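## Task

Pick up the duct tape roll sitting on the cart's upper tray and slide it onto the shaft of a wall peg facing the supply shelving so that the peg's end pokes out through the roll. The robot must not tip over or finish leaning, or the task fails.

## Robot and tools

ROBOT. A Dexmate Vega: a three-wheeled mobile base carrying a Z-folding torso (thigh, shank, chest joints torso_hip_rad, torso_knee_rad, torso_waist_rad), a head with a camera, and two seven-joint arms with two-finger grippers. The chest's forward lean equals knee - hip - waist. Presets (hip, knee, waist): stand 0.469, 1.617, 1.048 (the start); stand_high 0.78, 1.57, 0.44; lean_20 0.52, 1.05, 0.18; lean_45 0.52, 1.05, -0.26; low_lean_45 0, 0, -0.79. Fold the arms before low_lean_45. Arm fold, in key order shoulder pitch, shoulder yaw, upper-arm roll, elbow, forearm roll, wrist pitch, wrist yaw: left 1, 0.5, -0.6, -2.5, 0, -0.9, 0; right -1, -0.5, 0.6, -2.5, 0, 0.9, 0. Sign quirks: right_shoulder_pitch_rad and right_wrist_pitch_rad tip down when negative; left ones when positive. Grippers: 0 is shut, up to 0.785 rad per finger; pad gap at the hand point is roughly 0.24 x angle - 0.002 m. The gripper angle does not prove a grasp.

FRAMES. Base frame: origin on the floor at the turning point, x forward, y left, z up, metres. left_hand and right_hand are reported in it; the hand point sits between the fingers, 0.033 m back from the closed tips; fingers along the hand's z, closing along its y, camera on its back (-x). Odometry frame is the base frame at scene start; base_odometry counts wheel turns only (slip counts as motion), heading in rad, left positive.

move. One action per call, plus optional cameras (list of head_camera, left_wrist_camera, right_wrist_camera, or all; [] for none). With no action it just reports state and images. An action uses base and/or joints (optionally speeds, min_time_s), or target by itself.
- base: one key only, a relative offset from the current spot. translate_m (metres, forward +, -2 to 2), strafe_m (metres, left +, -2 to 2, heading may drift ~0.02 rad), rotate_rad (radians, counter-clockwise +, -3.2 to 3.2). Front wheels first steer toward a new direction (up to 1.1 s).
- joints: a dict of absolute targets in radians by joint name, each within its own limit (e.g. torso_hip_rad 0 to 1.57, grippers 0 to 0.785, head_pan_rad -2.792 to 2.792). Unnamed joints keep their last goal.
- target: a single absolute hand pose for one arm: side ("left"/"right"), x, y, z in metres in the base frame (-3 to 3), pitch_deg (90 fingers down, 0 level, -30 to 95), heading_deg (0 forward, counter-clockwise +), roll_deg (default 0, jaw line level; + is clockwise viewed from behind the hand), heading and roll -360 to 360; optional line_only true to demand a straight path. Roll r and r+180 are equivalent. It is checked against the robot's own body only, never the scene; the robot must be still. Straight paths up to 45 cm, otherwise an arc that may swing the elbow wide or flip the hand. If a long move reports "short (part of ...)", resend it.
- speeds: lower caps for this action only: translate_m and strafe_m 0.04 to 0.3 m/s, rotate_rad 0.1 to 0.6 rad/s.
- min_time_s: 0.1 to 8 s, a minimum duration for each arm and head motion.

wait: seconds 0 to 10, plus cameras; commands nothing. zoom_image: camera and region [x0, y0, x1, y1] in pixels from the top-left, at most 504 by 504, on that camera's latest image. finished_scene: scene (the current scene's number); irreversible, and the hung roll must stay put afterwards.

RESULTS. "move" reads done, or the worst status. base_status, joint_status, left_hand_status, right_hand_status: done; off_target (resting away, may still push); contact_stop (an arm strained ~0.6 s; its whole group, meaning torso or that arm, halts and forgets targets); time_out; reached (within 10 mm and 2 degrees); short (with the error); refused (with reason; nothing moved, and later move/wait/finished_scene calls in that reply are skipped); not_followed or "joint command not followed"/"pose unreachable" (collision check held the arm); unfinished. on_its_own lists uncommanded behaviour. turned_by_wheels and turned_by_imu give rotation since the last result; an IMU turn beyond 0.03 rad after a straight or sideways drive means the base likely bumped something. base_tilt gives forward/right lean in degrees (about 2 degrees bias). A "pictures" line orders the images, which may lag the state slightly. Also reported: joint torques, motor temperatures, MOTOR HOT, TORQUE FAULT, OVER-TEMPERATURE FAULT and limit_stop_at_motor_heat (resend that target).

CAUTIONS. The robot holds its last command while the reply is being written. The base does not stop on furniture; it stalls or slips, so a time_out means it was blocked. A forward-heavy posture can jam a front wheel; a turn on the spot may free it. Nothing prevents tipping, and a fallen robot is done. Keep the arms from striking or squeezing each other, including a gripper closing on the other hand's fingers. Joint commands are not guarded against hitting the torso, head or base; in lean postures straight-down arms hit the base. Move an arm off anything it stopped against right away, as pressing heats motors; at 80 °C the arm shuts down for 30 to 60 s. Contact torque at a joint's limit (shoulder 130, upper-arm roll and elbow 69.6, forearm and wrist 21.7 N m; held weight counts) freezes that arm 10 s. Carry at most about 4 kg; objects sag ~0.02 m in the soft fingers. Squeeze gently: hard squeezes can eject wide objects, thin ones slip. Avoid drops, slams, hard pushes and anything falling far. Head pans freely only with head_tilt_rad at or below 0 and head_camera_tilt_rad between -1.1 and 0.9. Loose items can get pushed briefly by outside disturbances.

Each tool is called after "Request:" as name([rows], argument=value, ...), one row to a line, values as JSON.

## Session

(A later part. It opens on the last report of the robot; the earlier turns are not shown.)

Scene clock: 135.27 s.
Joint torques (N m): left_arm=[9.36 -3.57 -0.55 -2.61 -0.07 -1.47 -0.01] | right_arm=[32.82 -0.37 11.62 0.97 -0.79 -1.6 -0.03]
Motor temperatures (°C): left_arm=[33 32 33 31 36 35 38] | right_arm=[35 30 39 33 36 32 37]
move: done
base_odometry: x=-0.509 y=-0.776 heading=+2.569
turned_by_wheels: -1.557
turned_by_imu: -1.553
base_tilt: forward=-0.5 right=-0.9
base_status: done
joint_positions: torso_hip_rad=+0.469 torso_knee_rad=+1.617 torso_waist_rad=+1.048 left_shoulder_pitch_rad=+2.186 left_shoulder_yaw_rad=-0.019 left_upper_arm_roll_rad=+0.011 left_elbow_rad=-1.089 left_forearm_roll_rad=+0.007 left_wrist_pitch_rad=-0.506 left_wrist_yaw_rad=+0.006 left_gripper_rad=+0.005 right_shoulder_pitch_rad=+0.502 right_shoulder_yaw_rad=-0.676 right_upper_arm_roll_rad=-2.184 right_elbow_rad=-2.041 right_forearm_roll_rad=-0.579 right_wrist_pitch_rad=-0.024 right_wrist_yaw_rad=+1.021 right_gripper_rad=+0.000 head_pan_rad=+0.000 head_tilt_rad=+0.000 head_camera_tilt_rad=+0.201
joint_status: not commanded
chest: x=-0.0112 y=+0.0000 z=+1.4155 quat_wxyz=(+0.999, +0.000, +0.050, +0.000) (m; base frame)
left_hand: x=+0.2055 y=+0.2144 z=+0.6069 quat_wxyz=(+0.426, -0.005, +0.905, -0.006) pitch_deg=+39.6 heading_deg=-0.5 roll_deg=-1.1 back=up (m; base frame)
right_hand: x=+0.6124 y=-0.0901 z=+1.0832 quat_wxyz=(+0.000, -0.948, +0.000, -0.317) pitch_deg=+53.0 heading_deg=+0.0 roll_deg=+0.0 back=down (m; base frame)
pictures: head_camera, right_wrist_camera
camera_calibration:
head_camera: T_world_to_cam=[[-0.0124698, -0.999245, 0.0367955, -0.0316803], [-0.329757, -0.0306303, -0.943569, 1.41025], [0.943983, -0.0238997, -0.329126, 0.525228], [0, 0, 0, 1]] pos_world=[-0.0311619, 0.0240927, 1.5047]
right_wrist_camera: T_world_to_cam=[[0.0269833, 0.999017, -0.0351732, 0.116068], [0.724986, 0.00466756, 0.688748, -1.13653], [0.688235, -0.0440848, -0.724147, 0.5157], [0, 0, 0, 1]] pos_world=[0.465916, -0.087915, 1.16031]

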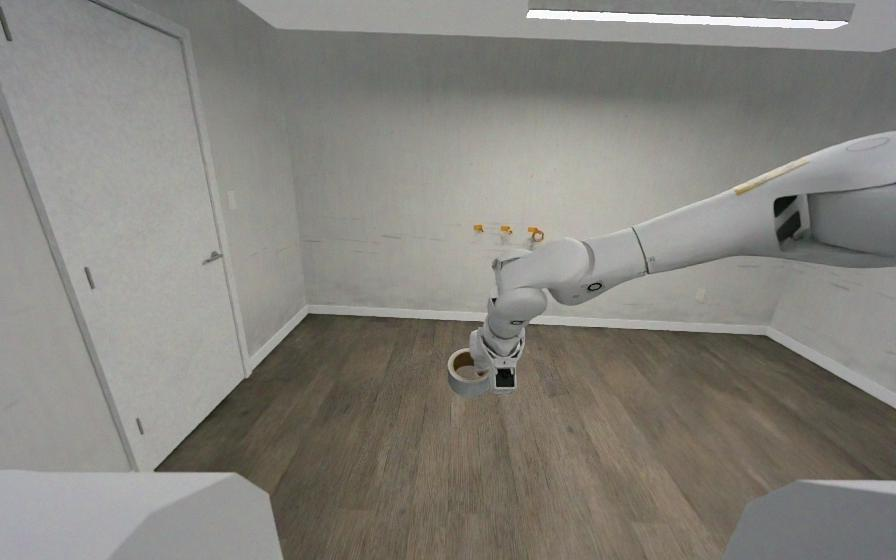

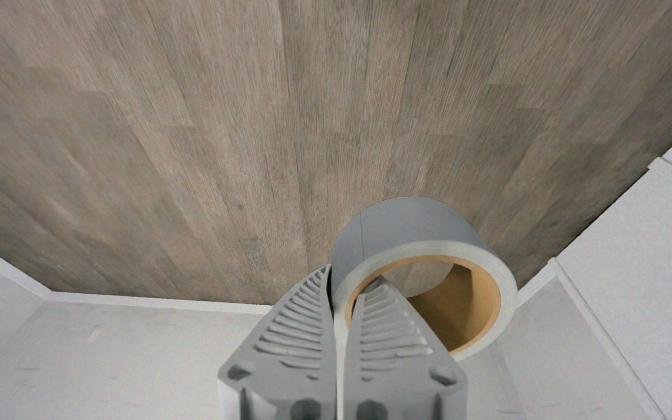

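Request:
move(target={"side": "right", "x": 0.50, "y": -0.32, "z": 0.82, "pitch_deg": 20, "heading_deg": 0, "line_only": true}, cameras=[])

Request:
move(target={"side": "right", "x": 0.55, "y": -0.345, "z": 0.965, "pitch_deg": -10, "heading_deg": 0, "line_only": true}, cameras=[])

Request:
move(base={"translate_m": 1.75}, joints={"head_camera_tilt_rad": 0.3}, cameras=["head_camera", "right_wrist_camera"])

Request:
zoom_image(camera="head_camera", region=[460, 220, 720, 430])

Scene clock: 156.83 s.
Joint torques (N m): left_arm=[5.85 1.41 1.36 -2.04 -0.74 -1.75 0.6] | right_arm=[1.64 -1.93 4.67 0.34 -0.54 -2.86 -0.22]
Motor temperatures (°C): left_arm=[33 32 33 31 36 35 38] | right_arm=[35 29 39 33 36 32 37]
move: done
base_odometry: x=-0.509 y=-0.776 heading=+2.569
turned_by_wheels: +0.000
turned_by_imu: -0.001
base_tilt: forward=-0.5 right=-0.7
base_status: not commanded
joint_positions: torso_hip_rad=+0.469 torso_knee_rad=+1.617 torso_waist_rad=+1.048 left_shoulder_pitch_rad=+2.186 left_shoulder_yaw_rad=-0.019 left_upper_arm_roll_rad=+0.011 left_elbow_rad=-1.089 left_forearm_roll_rad=+0.007 left_wrist_pitch_rad=-0.506 left_wrist_yaw_rad=+0.006 left_gripper_rad=+0.005 right_shoulder_pitch_rad=-0.573 right_shoulder_yaw_rad=-0.833 right_upper_arm_roll_rad=-2.568 right_elbow_rad=-1.441 right_forearm_roll_rad=-1.854 right_wrist_pitch_rad=-1.233 right_wrist_yaw_rad=+0.938 right_gripper_rad=+0.000 head_pan_rad=+0.000 head_tilt_rad=+0.000 head_camera_tilt_rad=+0.201
joint_status: not commanded
chest: x=-0.0112 y=+0.0000 z=+1.4155 quat_wxyz=(+0.999, +0.000, +0.050, +0.000) (m; base frame)
left_hand: x=+0.2055 y=+0.2144 z=+0.6069 quat_wxyz=(+0.426, -0.005, +0.905, -0.006) pitch_deg=+39.6 heading_deg=-0.5 roll_deg=-1.1 back=up (m; base frame)
right_hand: x=+0.5003 y=-0.3197 z=+0.8203 quat_wxyz=(+0.000, -0.820, +0.000, -0.573) pitch_deg=+20.1 heading_deg=+0.0 roll_deg=+0.0 back=down (m; base frame)
right_hand_status: reached (straight line, planned for 5.9 s): 1 mm and 0.1 deg off.
pictures: none
No camera images: "cameras" was empty.

Scene clock: 162.00 s.
Joint torques (N m): left_arm=[7.83 0.59 2.45 -3.37 0.46 -1.43 -0.06] | right_arm=[2.3 -4.37 7.19 0.77 -0.8 -3.58 -0.04]
Motor temperatures (°C): left_arm=[33 32 33 31 36 35 38] | right_arm=[35 29 39 33 36 32 37]
move: done
base_odometry: x=-0.509 y=-0.776 heading=+2.569
turned_by_wheels: +0.000
turned_by_imu: +0.000
base_tilt: forward=-0.7 right=-0.8
base_status: not commanded
joint_positions: torso_hip_rad=+0.469 torso_knee_rad=+1.617 torso_waist_rad=+1.048 left_shoulder_pitch_rad=+2.186 left_shoulder_yaw_rad=-0.019 left_upper_arm_roll_rad=+0.011 left_elbow_rad=-1.089 left_forearm_roll_rad=+0.007 left_wrist_pitch_rad=-0.506 left_wrist_yaw_rad=+0.006 left_gripper_rad=+0.005 right_shoulder_pitch_rad=-1.149 right_shoulder_yaw_rad=-0.812 right_upper_arm_roll_rad=-1.573 right_elbow_rad=-0.956 right_forearm_roll_rad=-2.339 right_wrist_pitch_rad=-1.366 right_wrist_yaw_rad=+0.781 right_gripper_rad=+0.000 head_pan_rad=+0.000 head_tilt_rad=+0.000 head_camera_tilt_rad=+0.201
joint_status: not commanded
chest: x=-0.0112 y=+0.0000 z=+1.4155 quat_wxyz=(+0.999, +0.000, +0.050, +0.000) (m; base frame)
left_hand: x=+0.2055 y=+0.2144 z=+0.6069 quat_wxyz=(+0.426, -0.005, +0.905, -0.006) pitch_deg=+39.6 heading_deg=-0.5 roll_deg=-1.1 back=up (m; base frame)
right_hand: x=+0.5501 y=-0.3446 z=+0.9646 quat_wxyz=(+0.000, -0.643, +0.000, -0.766) pitch_deg=-9.9 heading_deg=+0.0 roll_deg=+0.0 back=down (m; base frame)
right_hand_status: reached (straight line, planned for 3.8 s): 1 mm and 0.1 deg off.
pictures: none
No camera images: "cameras" was empty.

Scene clock: 170.20 s.
Joint torques (N m): left_arm=[7.3 0.01 0.83 -2.03 -0.12 -1.73 0.57] | right_arm=[2.38 -5.68 6.44 1.11 -0.31 -3.19 0.05]
Motor temperatures (°C): left_arm=[33 32 33 31 36 35 38] | right_arm=[34 29 39 33 36 32 37]
move: done
base_odometry: x=-1.978 y=+0.176 heading=+2.567
turned_by_wheels: -0.002
turned_by_imu: -0.013
base_tilt: forward=-0.4 right=-0.7
base_status: done
joint_positions: torso_hip_rad=+0.469 torso_knee_rad=+1.617 torso_waist_rad=+1.048 left_shoulder_pitch_rad=+2.186 left_shoulder_yaw_rad=-0.019 left_upper_arm_roll_rad=+0.011 left_elbow_rad=-1.089 left_forearm_roll_rad=+0.007 left_wrist_pitch_rad=-0.506 left_wrist_yaw_rad=+0.006 left_gripper_rad=+0.005 right_shoulder_pitch_rad=-1.151 right_shoulder_yaw_rad=-0.812 right_upper_arm_roll_rad=-1.569 right_elbow_rad=-0.955 right_forearm_roll_rad=-2.340 right_wrist_pitch_rad=-1.366 right_wrist_yaw_rad=+0.778 right_gripper_rad=+0.000 head_pan_rad=+0.000 head_tilt_rad=+0.000 head_camera_tilt_rad=+0.299
joint_status: all done
chest: x=-0.0111 y=+0.0000 z=+1.4155 quat_wxyz=(+0.999, +0.000, +0.050, +0.000) (m; base frame)
left_hand: x=+0.2055 y=+0.2144 z=+0.6069 quat_wxyz=(+0.425, -0.005, +0.905, -0.006) pitch_deg=+39.6 heading_deg=-0.5 roll_deg=-1.1 back=up (m; base frame)
right_hand: x=+0.5501 y=-0.3449 z=+0.9648 quat_wxyz=(+0.000, -0.643, +0.000, -0.766) pitch_deg=-10.0 heading_deg=+0.0 roll_deg=+0.0 back=down (m; base frame)
pictures: head_camera, right_wrist_camera
camera_calibration:
head_camera: T_world_to_cam=[[-0.00881924, -0.999248, 0.0377541, -0.032812], [-0.421279, -0.0305285, -0.906417, 1.34811], [0.906888, -0.0238989, -0.420693, 0.657989], [0, 0, 0, 1]] pos_world=[-0.0290788, 0.0240938, 1.5]
right_wrist_camera: T_world_to_cam=[[0.043268, 0.999033, 0.00775121, 0.317691], [-0.284207, 0.00487028, 0.958751, -0.713884], [0.957786, -0.0436862, 0.284143, -0.659473], [0, 0, 0, 1]] pos_world=[0.414998, -0.342717, 0.869358]

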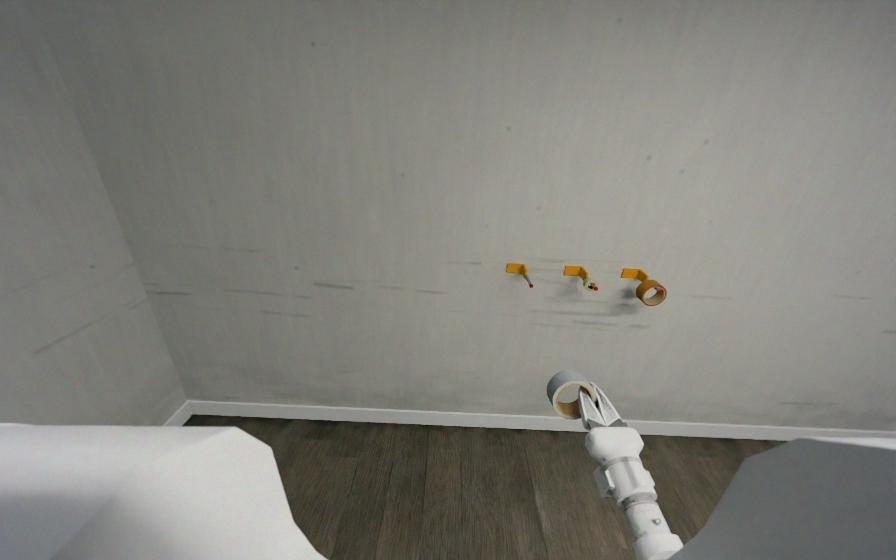

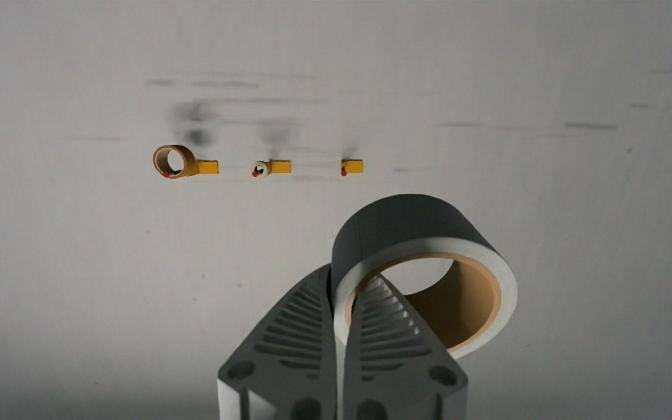

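Scaled by 1.938 from the camera's 896x560 image, which has a finer 960x600 frame.

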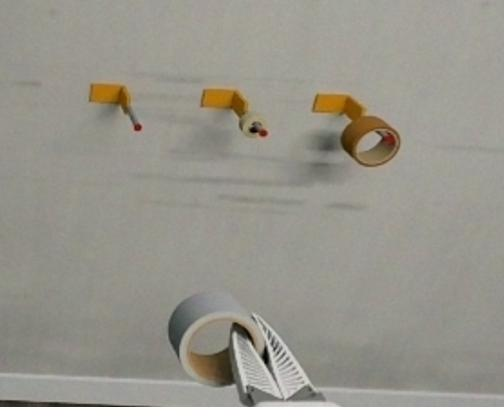

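Request:
move(base={"rotate_rad": -0.034}, cameras=[])

Request:
move(base={"translate_m": 0.43}, joints={"head_camera_tilt_rad": 0.45}, cameras=["head_camera", "right_wrist_camera"])

Request:
zoom_image(camera="head_camera", region=[480, 230, 640, 370])

Request:
zoom_image(camera="right_wrist_camera", region=[290, 130, 530, 370])

Scene clock: 186.90 s.
Joint torques (N m): left_arm=[5.73 -0.65 1.32 -3.49 0.3 -2.85 -0.2] | right_arm=[2.12 -6.46 6.39 0.24 -0.29 -2.9 -0.08]
Motor temperatures (°C): left_arm=[33 32 33 31 36 35 38] | right_arm=[34 30 38 33 36 32 37]
move: done
base_odometry: x=-1.978 y=+0.176 heading=+2.534
turned_by_wheels: -0.034
turned_by_imu: -0.036
base_tilt: forward=-0.7 right=-0.7
base_status: done
joint_positions: torso_hip_rad=+0.469 torso_knee_rad=+1.617 torso_waist_rad=+1.048 left_shoulder_pitch_rad=+2.186 left_shoulder_yaw_rad=-0.019 left_upper_arm_roll_rad=+0.011 left_elbow_rad=-1.089 left_forearm_roll_rad=+0.007 left_wrist_pitch_rad=-0.506 left_wrist_yaw_rad=+0.006 left_gripper_rad=+0.005 right_shoulder_pitch_rad=-1.151 right_shoulder_yaw_rad=-0.812 right_upper_arm_roll_rad=-1.569 right_elbow_rad=-0.955 right_forearm_roll_rad=-2.340 right_wrist_pitch_rad=-1.366 right_wrist_yaw_rad=+0.778 right_gripper_rad=+0.000 head_pan_rad=+0.000 head_tilt_rad=+0.000 head_camera_tilt_rad=+0.299
joint_status: not commanded
chest: x=-0.0111 y=+0.0000 z=+1.4155 quat_wxyz=(+0.999, +0.000, +0.050, +0.000) (m; base frame)
left_hand: x=+0.2055 y=+0.2144 z=+0.6069 quat_wxyz=(+0.425, -0.005, +0.905, -0.006) pitch_deg=+39.6 heading_deg=-0.5 roll_deg=-1.1 back=up (m; base frame)
right_hand: x=+0.5501 y=-0.3449 z=+0.9648 quat_wxyz=(+0.000, -0.643, +0.000, -0.766) pitch_deg=-10.0 heading_deg=+0.0 roll_deg=+0.0 back=down (m; base frame)
pictures: none
No camera images: "cameras" was empty.

Scene clock: 190.27 s.
Joint torques (N m): left_arm=[6.74 1.26 0.66 -2.62 0.6 -2.46 0.09] | right_arm=[4.36 -5.5 6.71 -0.24 -0.26 -2.52 -0.09]
Motor temperatures (°C): left_arm=[33 32 33 31 36 35 38] | right_arm=[33 30 38 33 36 32 37]
move: done
base_odometry: x=-2.330 y=+0.422 heading=+2.532
turned_by_wheels: -0.002
turned_by_imu: -0.003
base_tilt: forward=-0.6 right=-0.7
base_status: done
joint_positions: torso_hip_rad=+0.469 torso_knee_rad=+1.617 torso_waist_rad=+1.048 left_shoulder_pitch_rad=+2.186 left_shoulder_yaw_rad=-0.019 left_upper_arm_roll_rad=+0.011 left_elbow_rad=-1.089 left_forearm_roll_rad=+0.007 left_wrist_pitch_rad=-0.506 left_wrist_yaw_rad=+0.006 left_gripper_rad=+0.005 right_shoulder_pitch_rad=-1.151 right_shoulder_yaw_rad=-0.812 right_upper_arm_roll_rad=-1.569 right_elbow_rad=-0.955 right_forearm_roll_rad=-2.340 right_wrist_pitch_rad=-1.366 right_wrist_yaw_rad=+0.778 right_gripper_rad=+0.000 head_pan_rad=+0.000 head_tilt_rad=+0.000 head_camera_tilt_rad=+0.449
joint_status: all done
chest: x=-0.0111 y=+0.0000 z=+1.4155 quat_wxyz=(+0.999, +0.000, +0.050, +0.000) (m; base frame)
left_hand: x=+0.2055 y=+0.2144 z=+0.6069 quat_wxyz=(+0.425, -0.005, +0.905, -0.006) pitch_deg=+39.6 heading_deg=-0.5 roll_deg=-1.1 back=up (m; base frame)
right_hand: x=+0.5501 y=-0.3449 z=+0.9648 quat_wxyz=(+0.000, -0.643, +0.000, -0.766) pitch_deg=-10.0 heading_deg=+0.0 roll_deg=+0.0 back=down (m; base frame)
pictures: head_camera, right_wrist_camera
camera_calibration:
head_camera: T_world_to_cam=[[-0.0029993, -0.999251, 0.038591, -0.0335996], [-0.551977, -0.0305252, -0.833301, 1.22948], [0.833854, -0.0238007, -0.551472, 0.846135], [0, 0, 0, 1]] pos_world=[-0.0270082, 0.0240943, 1.49244]
right_wrist_camera: T_world_to_cam=[[0.0431731, 0.999038, 0.00772279, 0.317757], [-0.284115, 0.00486639, 0.958778, -0.713947], [0.957818, -0.0435876, 0.284052, -0.659374], [0, 0, 0, 1]] pos_world=[0.414998, -0.342717, 0.869359]

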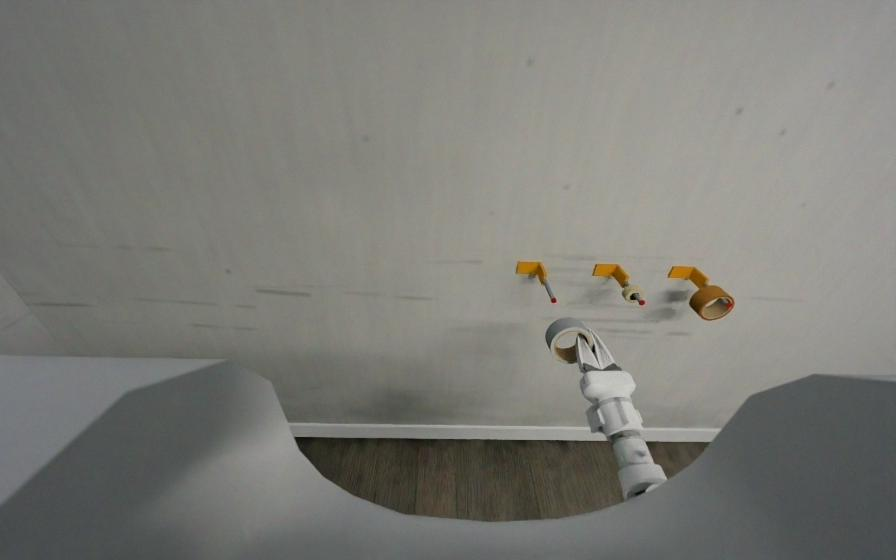

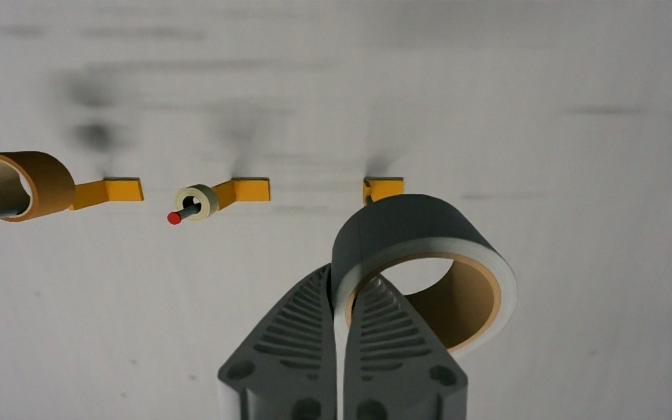

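Scaled by 3.150 from the camera's 896x560 image, which has a finer 960x600 frame.

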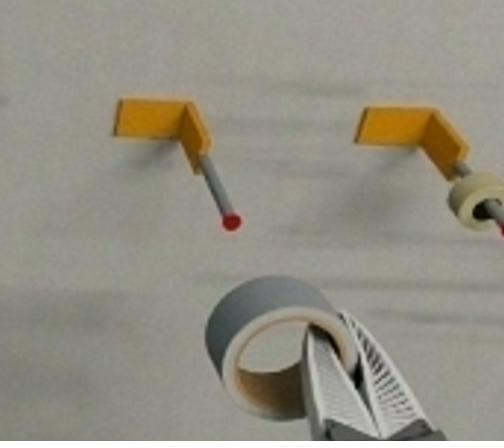

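Scaled by 2.100 from the camera's 672x420 image, which has a finer 960x600 frame.

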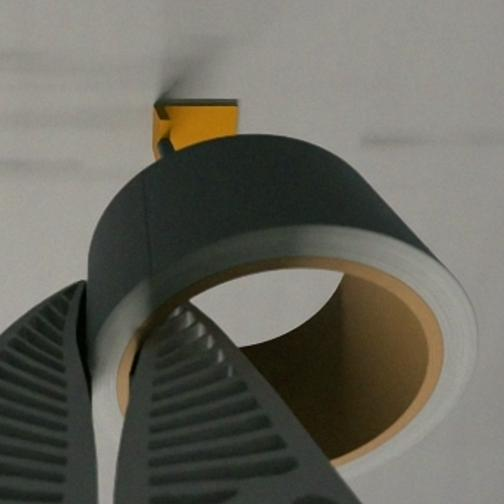

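Request:
move(target={"side": "right", "x": 0.55, "y": -0.354, "z": 0.972, "pitch_deg": -10, "heading_deg": 0, "line_only": true}, cameras=[])

Request:
move(base={"translate_m": 0.15}, speeds={"translate_m": 0.08}, cameras=["head_camera", "right_wrist_camera"])

Request:
zoom_image(camera="head_camera", region=[480, 250, 640, 390])

Request:
zoom_image(camera="right_wrist_camera", region=[290, 130, 530, 370])

Scene clock: 205.83 s.
Joint torques (N m): left_arm=[1.64 0.53 1.64 -3.74 -0.21 -1.59 0.24] | right_arm=[21.27 -9.27 -0.26 -1.66 0.34 -3.43 -0.34]
Motor temperatures (°C): left_arm=[33 32 32 31 36 35 38] | right_arm=[33 30 38 32 36 33 37]
move: done
base_odometry: x=-2.330 y=+0.422 heading=+2.532
turned_by_wheels: +0.000
turned_by_imu: +0.000
base_tilt: forward=-0.5 right=-0.8
base_status: not commanded
joint_positions: torso_hip_rad=+0.469 torso_knee_rad=+1.617 torso_waist_rad=+1.048 left_shoulder_pitch_rad=+2.186 left_shoulder_yaw_rad=-0.019 left_upper_arm_roll_rad=+0.011 left_elbow_rad=-1.089 left_forearm_roll_rad=+0.007 left_wrist_pitch_rad=-0.506 left_wrist_yaw_rad=+0.006 left_gripper_rad=+0.005 right_shoulder_pitch_rad=-1.146 right_shoulder_yaw_rad=-0.848 right_upper_arm_roll_rad=-1.574 right_elbow_rad=-0.993 right_forearm_roll_rad=-2.336 right_wrist_pitch_rad=-1.364 right_wrist_yaw_rad=+0.778 right_gripper_rad=+0.000 head_pan_rad=+0.000 head_tilt_rad=+0.000 head_camera_tilt_rad=+0.449
joint_status: not commanded
chest: x=-0.0111 y=+0.0000 z=+1.4155 quat_wxyz=(+0.999, +0.000, +0.050, +0.000) (m; base frame)
left_hand: x=+0.2055 y=+0.2144 z=+0.6069 quat_wxyz=(+0.425, -0.005, +0.905, -0.006) pitch_deg=+39.6 heading_deg=-0.5 roll_deg=-1.1 back=up (m; base frame)
right_hand: x=+0.5499 y=-0.3532 z=+0.9711 quat_wxyz=(+0.000, -0.643, +0.000, -0.766) pitch_deg=-10.0 heading_deg=+0.0 roll_deg=+0.0 back=down (m; base frame)
right_hand_status: reached (straight line, planned for 0.4 s): 1 mm and 0.0 deg off.
pictures: none
No camera images: "cameras" was empty.

Scene clock: 208.63 s.
Joint torques (N m): left_arm=[8.31 -1.64 3.78 -1.09 0.13 -1.92 0.23] | right_arm=[20.53 -8.86 0.77 -1.56 0.22 -2.7 -0.46]
Motor temperatures (°C): left_arm=[33 32 32 31 36 35 38] | right_arm=[33 30 38 32 36 33 37]
move: done
base_odometry: x=-2.453 y=+0.508 heading=+2.531
turned_by_wheels: -0.002
turned_by_imu: -0.003
base_tilt: forward=-0.5 right=-0.9
base_status: done
joint_positions: torso_hip_rad=+0.469 torso_knee_rad=+1.617 torso_waist_rad=+1.048 left_shoulder_pitch_rad=+2.186 left_shoulder_yaw_rad=-0.019 left_upper_arm_roll_rad=+0.011 left_elbow_rad=-1.089 left_forearm_roll_rad=+0.007 left_wrist_pitch_rad=-0.506 left_wrist_yaw_rad=+0.006 left_gripper_rad=+0.005 right_shoulder_pitch_rad=-1.145 right_shoulder_yaw_rad=-0.852 right_upper_arm_roll_rad=-1.574 right_elbow_rad=-0.997 right_forearm_roll_rad=-2.335 right_wrist_pitch_rad=-1.364 right_wrist_yaw_rad=+0.778 right_gripper_rad=+0.000 head_pan_rad=+0.000 head_tilt_rad=+0.000 head_camera_tilt_rad=+0.449
joint_status: not commanded
chest: x=-0.0111 y=+0.0000 z=+1.4155 quat_wxyz=(+0.999, +0.000, +0.050, +0.000) (m; base frame)
left_hand: x=+0.2055 y=+0.2144 z=+0.6069 quat_wxyz=(+0.425, -0.005, +0.905, -0.006) pitch_deg=+39.6 heading_deg=-0.5 roll_deg=-1.1 back=up (m; base frame)
right_hand: x=+0.5499 y=-0.3541 z=+0.9718 quat_wxyz=(+0.000, -0.643, +0.000, -0.766) pitch_deg=-10.0 heading_deg=+0.0 roll_deg=+0.0 back=down (m; base frame)
pictures: head_camera, right_wrist_camera
camera_calibration:
head_camera: T_world_to_cam=[[-0.0029993, -0.999251, 0.038591, -0.0335996], [-0.551977, -0.0305252, -0.833301, 1.22948], [0.833854, -0.0238007, -0.551472, 0.846135], [0, 0, 0, 1]] pos_world=[-0.0270082, 0.0240943, 1.49244]
right_wrist_camera: T_world_to_cam=[[0.0434956, 0.999021, 0.00803429, 0.326393], [-0.284214, 0.00466376, 0.958749, -0.720704], [0.957774, -0.0439849, 0.284139, -0.661669], [0, 0, 0, 1]] pos_world=[0.414698, -0.351816, 0.876358]

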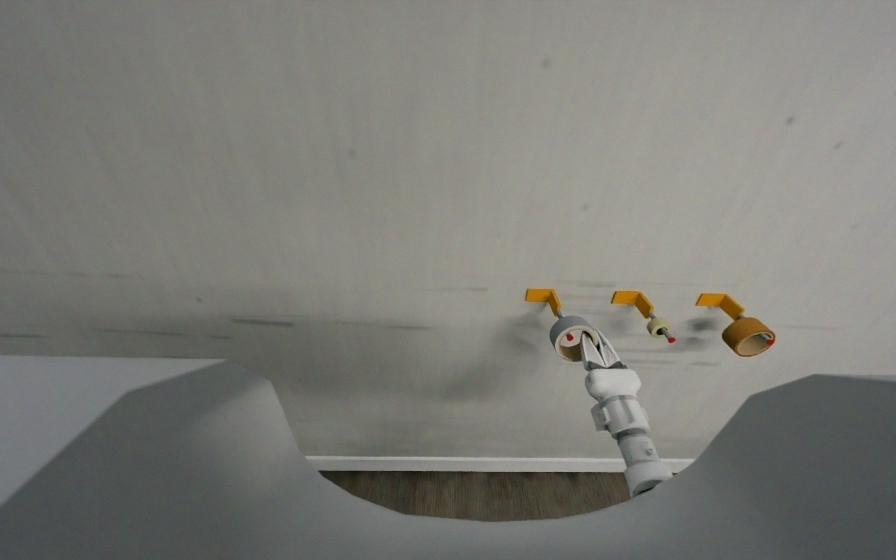

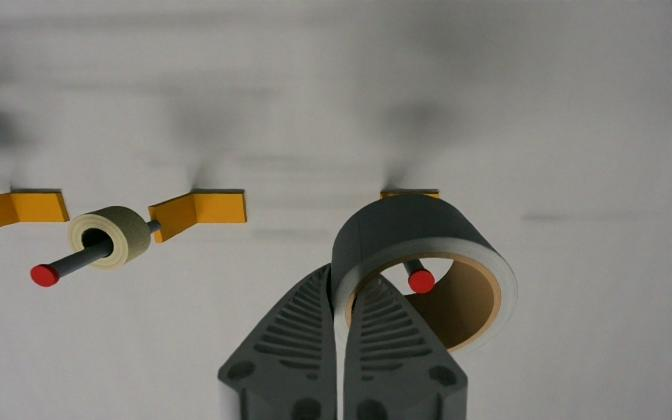

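Scaled by 3.150 from the camera's 896x560 image, which has a finer 960x600 frame.

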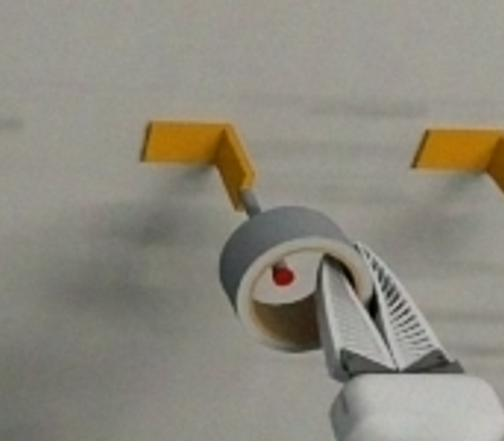

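Scaled by 2.100 from the camera's 672x420 image, which has a finer 960x600 frame.

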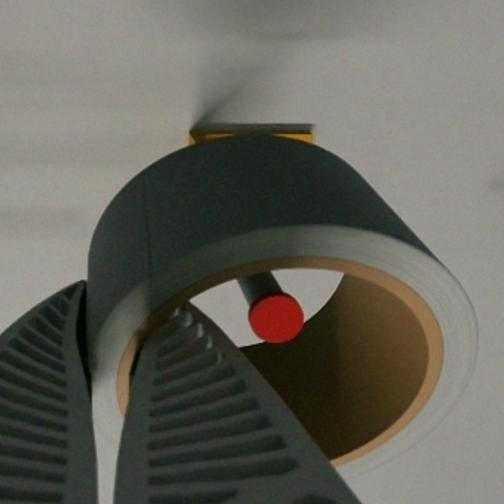

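Request:
move(base={"translate_m": 0.052}, speeds={"translate_m": 0.05}, cameras=[])

Request:
move(target={"side": "right", "x": 0.55, "y": -0.361, "z": 0.948, "pitch_deg": -10, "heading_deg": 0, "line_only": true}, cameras=["head_camera", "right_wrist_camera"])

Request:
zoom_image(camera="head_camera", region=[510, 290, 610, 380])

Request:
zoom_image(camera="right_wrist_camera", region=[290, 130, 530, 370])

Scene clock: 215.37 s.
Joint torques (N m): left_arm=[3.86 -1.46 1.48 -2.82 0.15 -1.4 -0.2] | right_arm=[20.9 -9.21 1.44 -1.43 -0.12 -2.41 -0.24]
Motor temperatures (°C): left_arm=[33 32 32 31 36 35 38] | right_arm=[33 30 38 32 36 33 37]
move: done
base_odometry: x=-2.496 y=+0.537 heading=+2.529
turned_by_wheels: -0.001
turned_by_imu: -0.002
base_tilt: forward=-0.6 right=-0.9
base_status: done
joint_positions: torso_hip_rad=+0.469 torso_knee_rad=+1.617 torso_waist_rad=+1.048 left_shoulder_pitch_rad=+2.186 left_shoulder_yaw_rad=-0.019 left_upper_arm_roll_rad=+0.011 left_elbow_rad=-1.089 left_forearm_roll_rad=+0.007 left_wrist_pitch_rad=-0.506 left_wrist_yaw_rad=+0.006 left_gripper_rad=+0.005 right_shoulder_pitch_rad=-1.145 right_shoulder_yaw_rad=-0.852 right_upper_arm_roll_rad=-1.574 right_elbow_rad=-0.997 right_forearm_roll_rad=-2.335 right_wrist_pitch_rad=-1.364 right_wrist_yaw_rad=+0.777 right_gripper_rad=+0.000 head_pan_rad=+0.000 head_tilt_rad=+0.000 head_camera_tilt_rad=+0.449
joint_status: not commanded
chest: x=-0.0111 y=+0.0000 z=+1.4155 quat_wxyz=(+0.999, +0.000, +0.050, +0.000) (m; base frame)
left_hand: x=+0.2055 y=+0.2144 z=+0.6069 quat_wxyz=(+0.425, -0.005, +0.905, -0.006) pitch_deg=+39.6 heading_deg=-0.5 roll_deg=-1.1 back=up (m; base frame)
right_hand: x=+0.5499 y=-0.3541 z=+0.9718 quat_wxyz=(+0.000, -0.643, +0.000, -0.766) pitch_deg=-10.0 heading_deg=+0.0 roll_deg=+0.0 back=down (m; base frame)
pictures: none
No camera images: "cameras" was empty.

Scene clock: 218.33 s.
Joint torques (N m): left_arm=[6.22 3.27 -0.5 -3.5 0.1 -1.46 -0.07] | right_arm=[0.55 -4.02 6.93 0.65 0.38 -3.79 -0.14]
Motor temperatures (°C): left_arm=[33 32 32 31 36 35 38] | right_arm=[33 30 38 32 36 33 37]
move: done
base_odometry: x=-2.496 y=+0.537 heading=+2.529
turned_by_wheels: +0.000
turned_by_imu: +0.000
base_tilt: forward=-0.4 right=-0.8
base_status: not commanded
joint_positions: torso_hip_rad=+0.469 torso_knee_rad=+1.617 torso_waist_rad=+1.048 left_shoulder_pitch_rad=+2.186 left_shoulder_yaw_rad=-0.019 left_upper_arm_roll_rad=+0.011 left_elbow_rad=-1.089 left_forearm_roll_rad=+0.007 left_wrist_pitch_rad=-0.506 left_wrist_yaw_rad=+0.006 left_gripper_rad=+0.005 right_shoulder_pitch_rad=-1.286 right_shoulder_yaw_rad=-0.702 right_upper_arm_roll_rad=-1.315 right_elbow_rad=-0.792 right_forearm_roll_rad=-2.123 right_wrist_pitch_rad=-1.366 right_wrist_yaw_rad=+0.364 right_gripper_rad=+0.000 head_pan_rad=+0.000 head_tilt_rad=+0.000 head_camera_tilt_rad=+0.449
joint_status: not commanded
chest: x=-0.0111 y=+0.0000 z=+1.4155 quat_wxyz=(+0.999, +0.000, +0.050, +0.000) (m; base frame)
left_hand: x=+0.2055 y=+0.2144 z=+0.6069 quat_wxyz=(+0.425, -0.005, +0.905, -0.006) pitch_deg=+39.6 heading_deg=-0.5 roll_deg=-1.1 back=up (m; base frame)
right_hand: x=+0.5503 y=-0.3606 z=+0.9482 quat_wxyz=(+0.000, -0.643, +0.000, -0.766) pitch_deg=-10.0 heading_deg=+0.0 roll_deg=+0.0 back=down (m; base frame)
right_hand_status: reached (straight line, planned for 1.6 s): 1 mm and 0.0 deg off.
pictures: head_camera, right_wrist_camera
camera_calibration:
head_camera: T_world_to_cam=[[-0.0029993, -0.999251, 0.038591, -0.0335996], [-0.551977, -0.0305252, -0.833301, 1.22948], [0.833854, -0.0238007, -0.551472, 0.846135], [0, 0, 0, 1]] pos_world=[-0.0270082, 0.0240943, 1.49244]
right_wrist_camera: T_world_to_cam=[[0.0427006, 0.999057, 0.00791227, 0.333606], [-0.284525, 0.00456855, 0.958658, -0.69773], [0.957717, -0.0431865, 0.284452, -0.65569], [0, 0, 0, 1]] pos_world=[0.415198, -0.35842, 0.852756]

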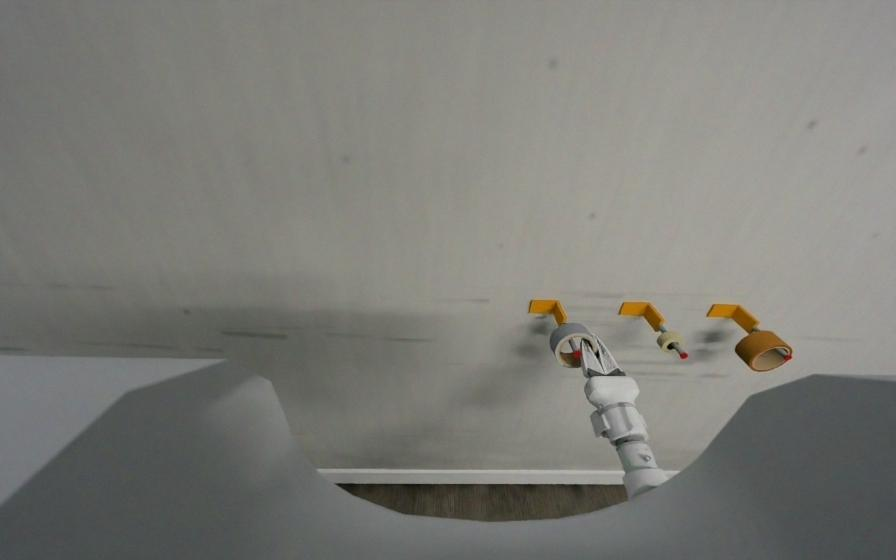

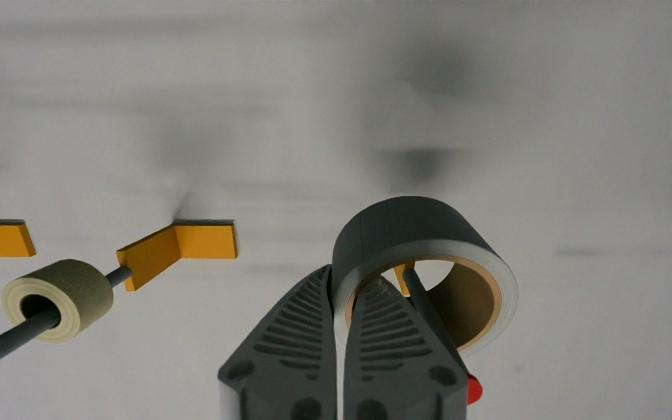

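Scaled by 5.040 from the camera's 896x560 image, which has a finer 960x600 frame.

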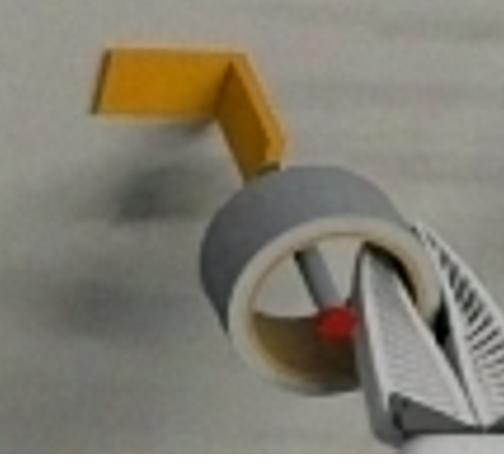

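Scaled by 2.100 from the camera's 672x420 image, which has a finer 960x600 frame.

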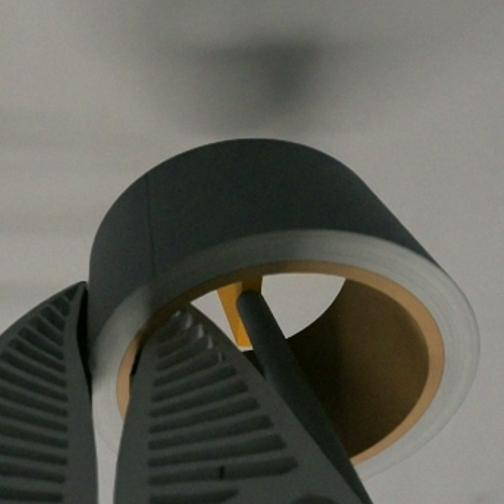

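Request:
move(target={"side": "right", "x": 0.55, "y": -0.362, "z": 0.933, "pitch_deg": -10, "heading_deg": 0, "line_only": true}, cameras=["head_camera", "right_wrist_camera"])

Request:
zoom_image(camera="head_camera", region=[510, 290, 610, 380])

Scene clock: 224.13 s.
Joint torques (N m): left_arm=[5.31 0.21 2.9 -2.35 0.38 -1.66 -0.07] | right_arm=[-7.47 -6.08 6.65 2.58 2.24 -1.96 0.7]
Motor temperatures (°C): left_arm=[33 32 32 31 36 35 38] | right_arm=[33 30 38 32 36 33 37]
move: done
base_odometry: x=-2.496 y=+0.537 heading=+2.529
turned_by_wheels: +0.000
turned_by_imu: +0.000
base_tilt: forward=-0.6 right=-0.8
base_status: not commanded
joint_positions: torso_hip_rad=+0.469 torso_knee_rad=+1.617 torso_waist_rad=+1.048 left_shoulder_pitch_rad=+2.186 left_shoulder_yaw_rad=-0.019 left_upper_arm_roll_rad=+0.011 left_elbow_rad=-1.089 left_forearm_roll_rad=+0.007 left_wrist_pitch_rad=-0.506 left_wrist_yaw_rad=+0.006 left_gripper_rad=+0.005 right_shoulder_pitch_rad=-1.330 right_shoulder_yaw_rad=-0.558 right_upper_arm_roll_rad=-1.147 right_elbow_rad=-0.612 right_forearm_roll_rad=-1.975 right_wrist_pitch_rad=-1.366 right_wrist_yaw_rad=+0.047 right_gripper_rad=+0.000 head_pan_rad=+0.000 head_tilt_rad=+0.000 head_camera_tilt_rad=+0.449
joint_status: not commanded
chest: x=-0.0111 y=+0.0000 z=+1.4155 quat_wxyz=(+0.999, +0.000, +0.050, +0.000) (m; base frame)
left_hand: x=+0.2055 y=+0.2144 z=+0.6069 quat_wxyz=(+0.425, -0.005, +0.905, -0.006) pitch_deg=+39.6 heading_deg=-0.5 roll_deg=-1.1 back=up (m; base frame)
right_hand: x=+0.5504 y=-0.3613 z=+0.9336 quat_wxyz=(+0.001, -0.642, +0.000, -0.766) pitch_deg=-10.0 heading_deg=+0.1 roll_deg=+0.0 back=down (m; base frame)
right_hand_status: reached (straight line, planned for 1.3 s): 1 mm and 0.1 deg off.
pictures: head_camera, right_wrist_camera
camera_calibration:
head_camera: T_world_to_cam=[[-0.0029993, -0.999251, 0.038591, -0.0335996], [-0.551977, -0.0305252, -0.833301, 1.22948], [0.833854, -0.0238007, -0.551472, 0.846135], [0, 0, 0, 1]] pos_world=[-0.0270082, 0.0240943, 1.49244]
right_wrist_camera: T_world_to_cam=[[0.0419077, 0.999088, 0.00812924, 0.334781], [-0.285336, 0.00417036, 0.958419, -0.68311], [0.957511, -0.0424847, 0.28525, -0.651944], [0, 0, 0, 1]] pos_world=[0.415298, -0.359325, 0.837951]

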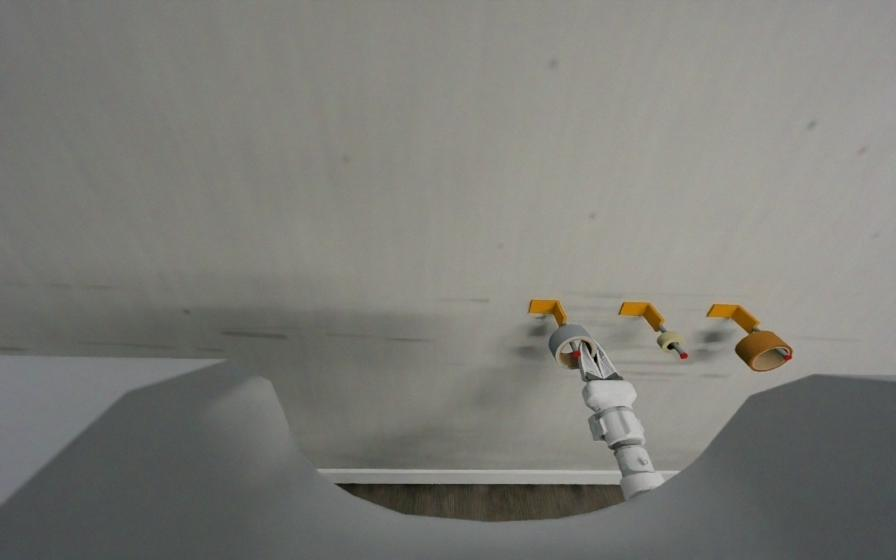

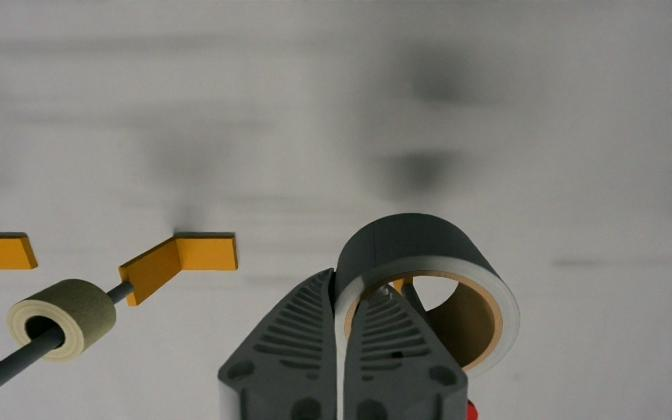

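Scaled by 5.040 from the camera's 896x560 image, which has a finer 960x600 frame.

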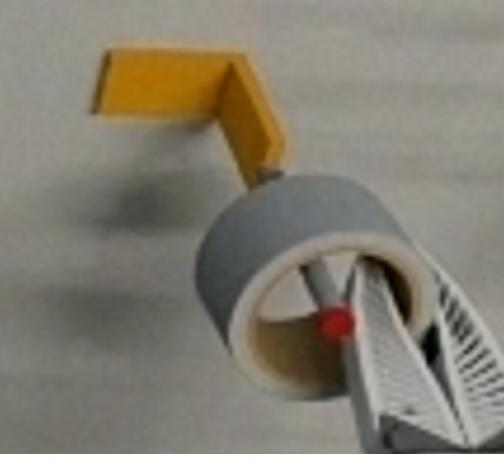

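Contact made (ring resting on the shaft). Release and retract as before.

Request:
move(joints={"right_gripper_rad": 0.08}, cameras=[])

Request:
move(joints={"right_gripper_rad": 0.15}, cameras=["head_camera"])

Request:
zoom_image(camera="head_camera", region=[510, 290, 610, 380])

Request:
move(target={"side": "right", "x": 0.471, "y": -0.361, "z": 0.917, "pitch_deg": -10, "heading_deg": 0, "line_only": true}, cameras=["head_camera", "right_wrist_camera"])

Request:
zoom_image(camera="head_camera", region=[510, 290, 610, 380])

Scene clock: 228.73 s.
Joint torques (N m): left_arm=[5.53 -0.8 4.15 -1.41 -0.81 -2.78 0.5] | right_arm=[-0.09 -4.37 6.31 0.56 0.43 -3 0.06]
Motor temperatures (°C): left_arm=[33 32 32 31 36 35 38] | right_arm=[33 30 38 32 36 32 37]
move: done
base_odometry: x=-2.496 y=+0.537 heading=+2.529
turned_by_wheels: +0.000
turned_by_imu: +0.000
base_tilt: forward=-0.5 right=-0.8
base_status: not commanded
joint_positions: torso_hip_rad=+0.469 torso_knee_rad=+1.617 torso_waist_rad=+1.048 left_shoulder_pitch_rad=+2.186 left_shoulder_yaw_rad=-0.019 left_upper_arm_roll_rad=+0.011 left_elbow_rad=-1.089 left_forearm_roll_rad=+0.007 left_wrist_pitch_rad=-0.506 left_wrist_yaw_rad=+0.006 left_gripper_rad=+0.005 right_shoulder_pitch_rad=-1.330 right_shoulder_yaw_rad=-0.557 right_upper_arm_roll_rad=-1.144 right_elbow_rad=-0.609 right_forearm_roll_rad=-1.973 right_wrist_pitch_rad=-1.366 right_wrist_yaw_rad=+0.043 right_gripper_rad=+0.080 head_pan_rad=+0.000 head_tilt_rad=+0.000 head_camera_tilt_rad=+0.449
joint_status: all done
chest: x=-0.0111 y=+0.0000 z=+1.4155 quat_wxyz=(+0.999, +0.000, +0.050, +0.000) (m; base frame)
left_hand: x=+0.2055 y=+0.2144 z=+0.6069 quat_wxyz=(+0.425, -0.005, +0.905, -0.006) pitch_deg=+39.6 heading_deg=-0.5 roll_deg=-1.1 back=up (m; base frame)
right_hand: x=+0.5502 y=-0.3617 z=+0.9330 quat_wxyz=(+0.000, -0.643, +0.000, -0.766) pitch_deg=-10.0 heading_deg=+0.0 roll_deg=+0.0 back=down (m; base frame)
pictures: none
No camera images: "cameras" was empty.

Scene clock: 229.27 s.
Joint torques (N m): left_arm=[6.62 2.2 2.79 -3.43 0.2 -2.96 0.33] | right_arm=[0.3 -6.75 5.54 0.29 0.19 -2.5 0.28]
Motor temperatures (°C): left_arm=[33 32 32 31 36 35 38] | right_arm=[33 30 38 32 36 32 37]
move: done
base_odometry: x=-2.496 y=+0.537 heading=+2.529
turned_by_wheels: +0.000
turned_by_imu: +0.000
base_tilt: forward=-0.5 right=-0.8
base_status: not commanded
joint_positions: torso_hip_rad=+0.469 torso_knee_rad=+1.617 torso_waist_rad=+1.048 left_shoulder_pitch_rad=+2.186 left_shoulder_yaw_rad=-0.019 left_upper_arm_roll_rad=+0.011 left_elbow_rad=-1.089 left_forearm_roll_rad=+0.007 left_wrist_pitch_rad=-0.506 left_wrist_yaw_rad=+0.006 left_gripper_rad=+0.005 right_shoulder_pitch_rad=-1.330 right_shoulder_yaw_rad=-0.557 right_upper_arm_roll_rad=-1.144 right_elbow_rad=-0.609 right_forearm_roll_rad=-1.973 right_wrist_pitch_rad=-1.366 right_wrist_yaw_rad=+0.043 right_gripper_rad=+0.150 head_pan_rad=+0.000 head_tilt_rad=+0.000 head_camera_tilt_rad=+0.449
joint_status: all done
chest: x=-0.0111 y=+0.0000 z=+1.4155 quat_wxyz=(+0.999, +0.000, +0.050, +0.000) (m; base frame)
left_hand: x=+0.2055 y=+0.2144 z=+0.6069 quat_wxyz=(+0.425, -0.005, +0.905, -0.006) pitch_deg=+39.6 heading_deg=-0.5 roll_deg=-1.1 back=up (m; base frame)
right_hand: x=+0.5502 y=-0.3617 z=+0.9330 quat_wxyz=(+0.000, -0.643, +0.000, -0.766) pitch_deg=-10.0 heading_deg=+0.0 roll_deg=+0.0 back=down (m; base frame)
pictures: head_camera
camera_calibration:
head_camera: T_world_to_cam=[[-0.0029993, -0.999251, 0.038591, -0.0335996], [-0.551977, -0.0305252, -0.833301, 1.22948], [0.833854, -0.0238007, -0.551472, 0.846135], [0, 0, 0, 1]] pos_world=[-0.0270082, 0.0240943, 1.49244]

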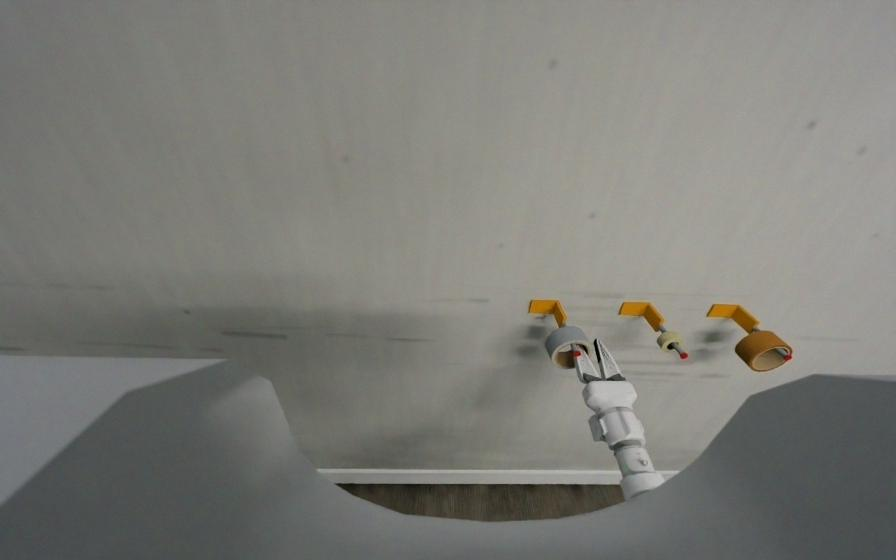

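Scaled by 5.040 from the camera's 896x560 image, which has a finer 960x600 frame.

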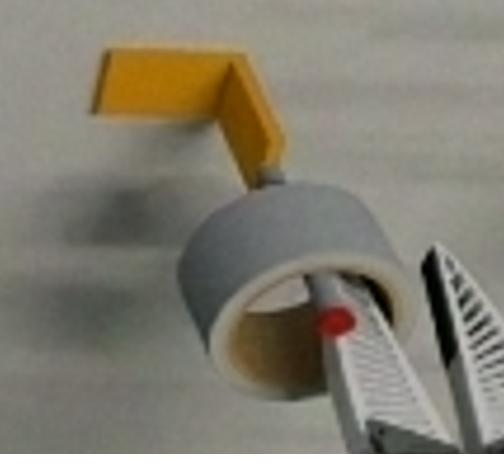

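Scene clock: 232.57 s.
Joint torques (N m): left_arm=[5.15 0.04 -0.3 -4.48 1.16 -1.18 0.07] | right_arm=[-4.96 -3.56 5.26 -3.2 -0.23 -2.6 -0.15]
Motor temperatures (°C): left_arm=[33 32 32 31 36 35 38] | right_arm=[33 30 38 32 36 32 37]
move: done
base_odometry: x=-2.496 y=+0.537 heading=+2.529
turned_by_wheels: +0.000
turned_by_imu: +0.000
base_tilt: forward=-0.6 right=-0.7
base_status: not commanded
joint_positions: torso_hip_rad=+0.469 torso_knee_rad=+1.617 torso_waist_rad=+1.048 left_shoulder_pitch_rad=+2.186 left_shoulder_yaw_rad=-0.019 left_upper_arm_roll_rad=+0.011 left_elbow_rad=-1.089 left_forearm_roll_rad=+0.007 left_wrist_pitch_rad=-0.506 left_wrist_yaw_rad=+0.006 left_gripper_rad=+0.005 right_shoulder_pitch_rad=-1.617 right_shoulder_yaw_rad=-0.456 right_upper_arm_roll_rad=-0.624 right_elbow_rad=-0.665 right_forearm_roll_rad=-2.277 right_wrist_pitch_rad=-1.366 right_wrist_yaw_rad=-0.112 right_gripper_rad=+0.150 head_pan_rad=+0.000 head_tilt_rad=+0.000 head_camera_tilt_rad=+0.449
joint_status: not commanded
chest: x=-0.0111 y=+0.0000 z=+1.4155 quat_wxyz=(+0.999, +0.000, +0.050, +0.000) (m; base frame)
left_hand: x=+0.2055 y=+0.2144 z=+0.6069 quat_wxyz=(+0.425, -0.005, +0.905, -0.006) pitch_deg=+39.6 heading_deg=-0.5 roll_deg=-1.1 back=up (m; base frame)
right_hand: x=+0.4718 y=-0.3608 z=+0.9171 quat_wxyz=(+0.000, -0.643, +0.000, -0.766) pitch_deg=-10.0 heading_deg=+0.0 roll_deg=+0.0 back=down (m; base frame)
right_hand_status: reached (straight line, planned for 2.0 s): 1 mm and 0.0 deg off.
pictures: head_camera, right_wrist_camera
camera_calibration:
head_camera: T_world_to_cam=[[-0.0029993, -0.999251, 0.038591, -0.0335996], [-0.551977, -0.0305252, -0.833301, 1.22948], [0.833854, -0.0238007, -0.551472, 0.846135], [0, 0, 0, 1]] pos_world=[-0.0270082, 0.0240943, 1.49244]
right_wrist_camera: T_world_to_cam=[[0.0430635, 0.999037, 0.00843867, 0.336841], [-0.284541, 0.00416756, 0.958655, -0.69029], [0.957696, -0.0436842, 0.284446, -0.571809], [0, 0, 0, 1]] pos_world=[0.336698, -0.358618, 0.821556]

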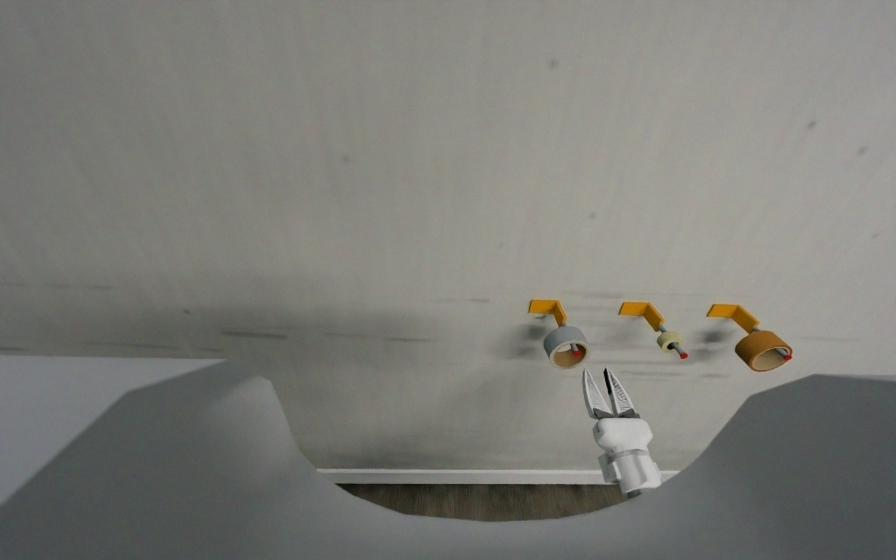

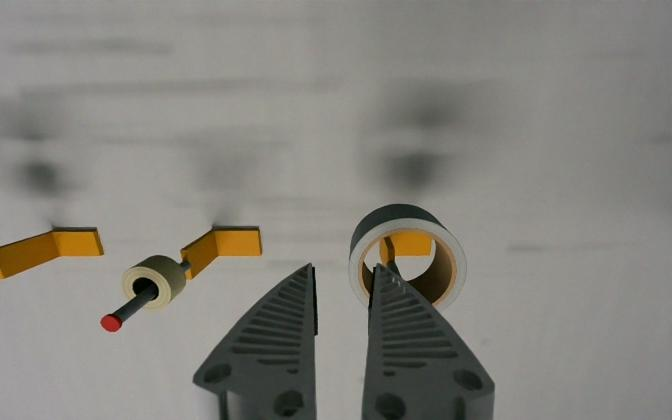

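Scaled by 5.040 from the camera's 896x560 image, which has a finer 960x600 frame.

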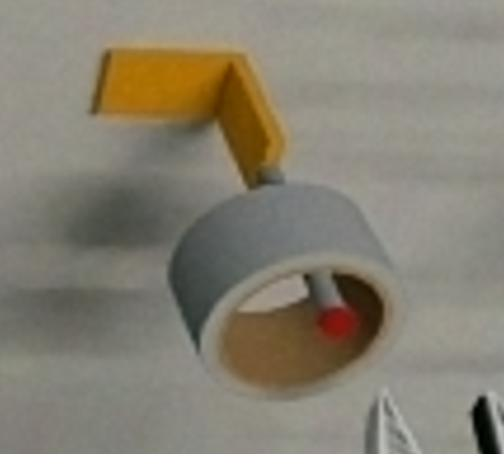

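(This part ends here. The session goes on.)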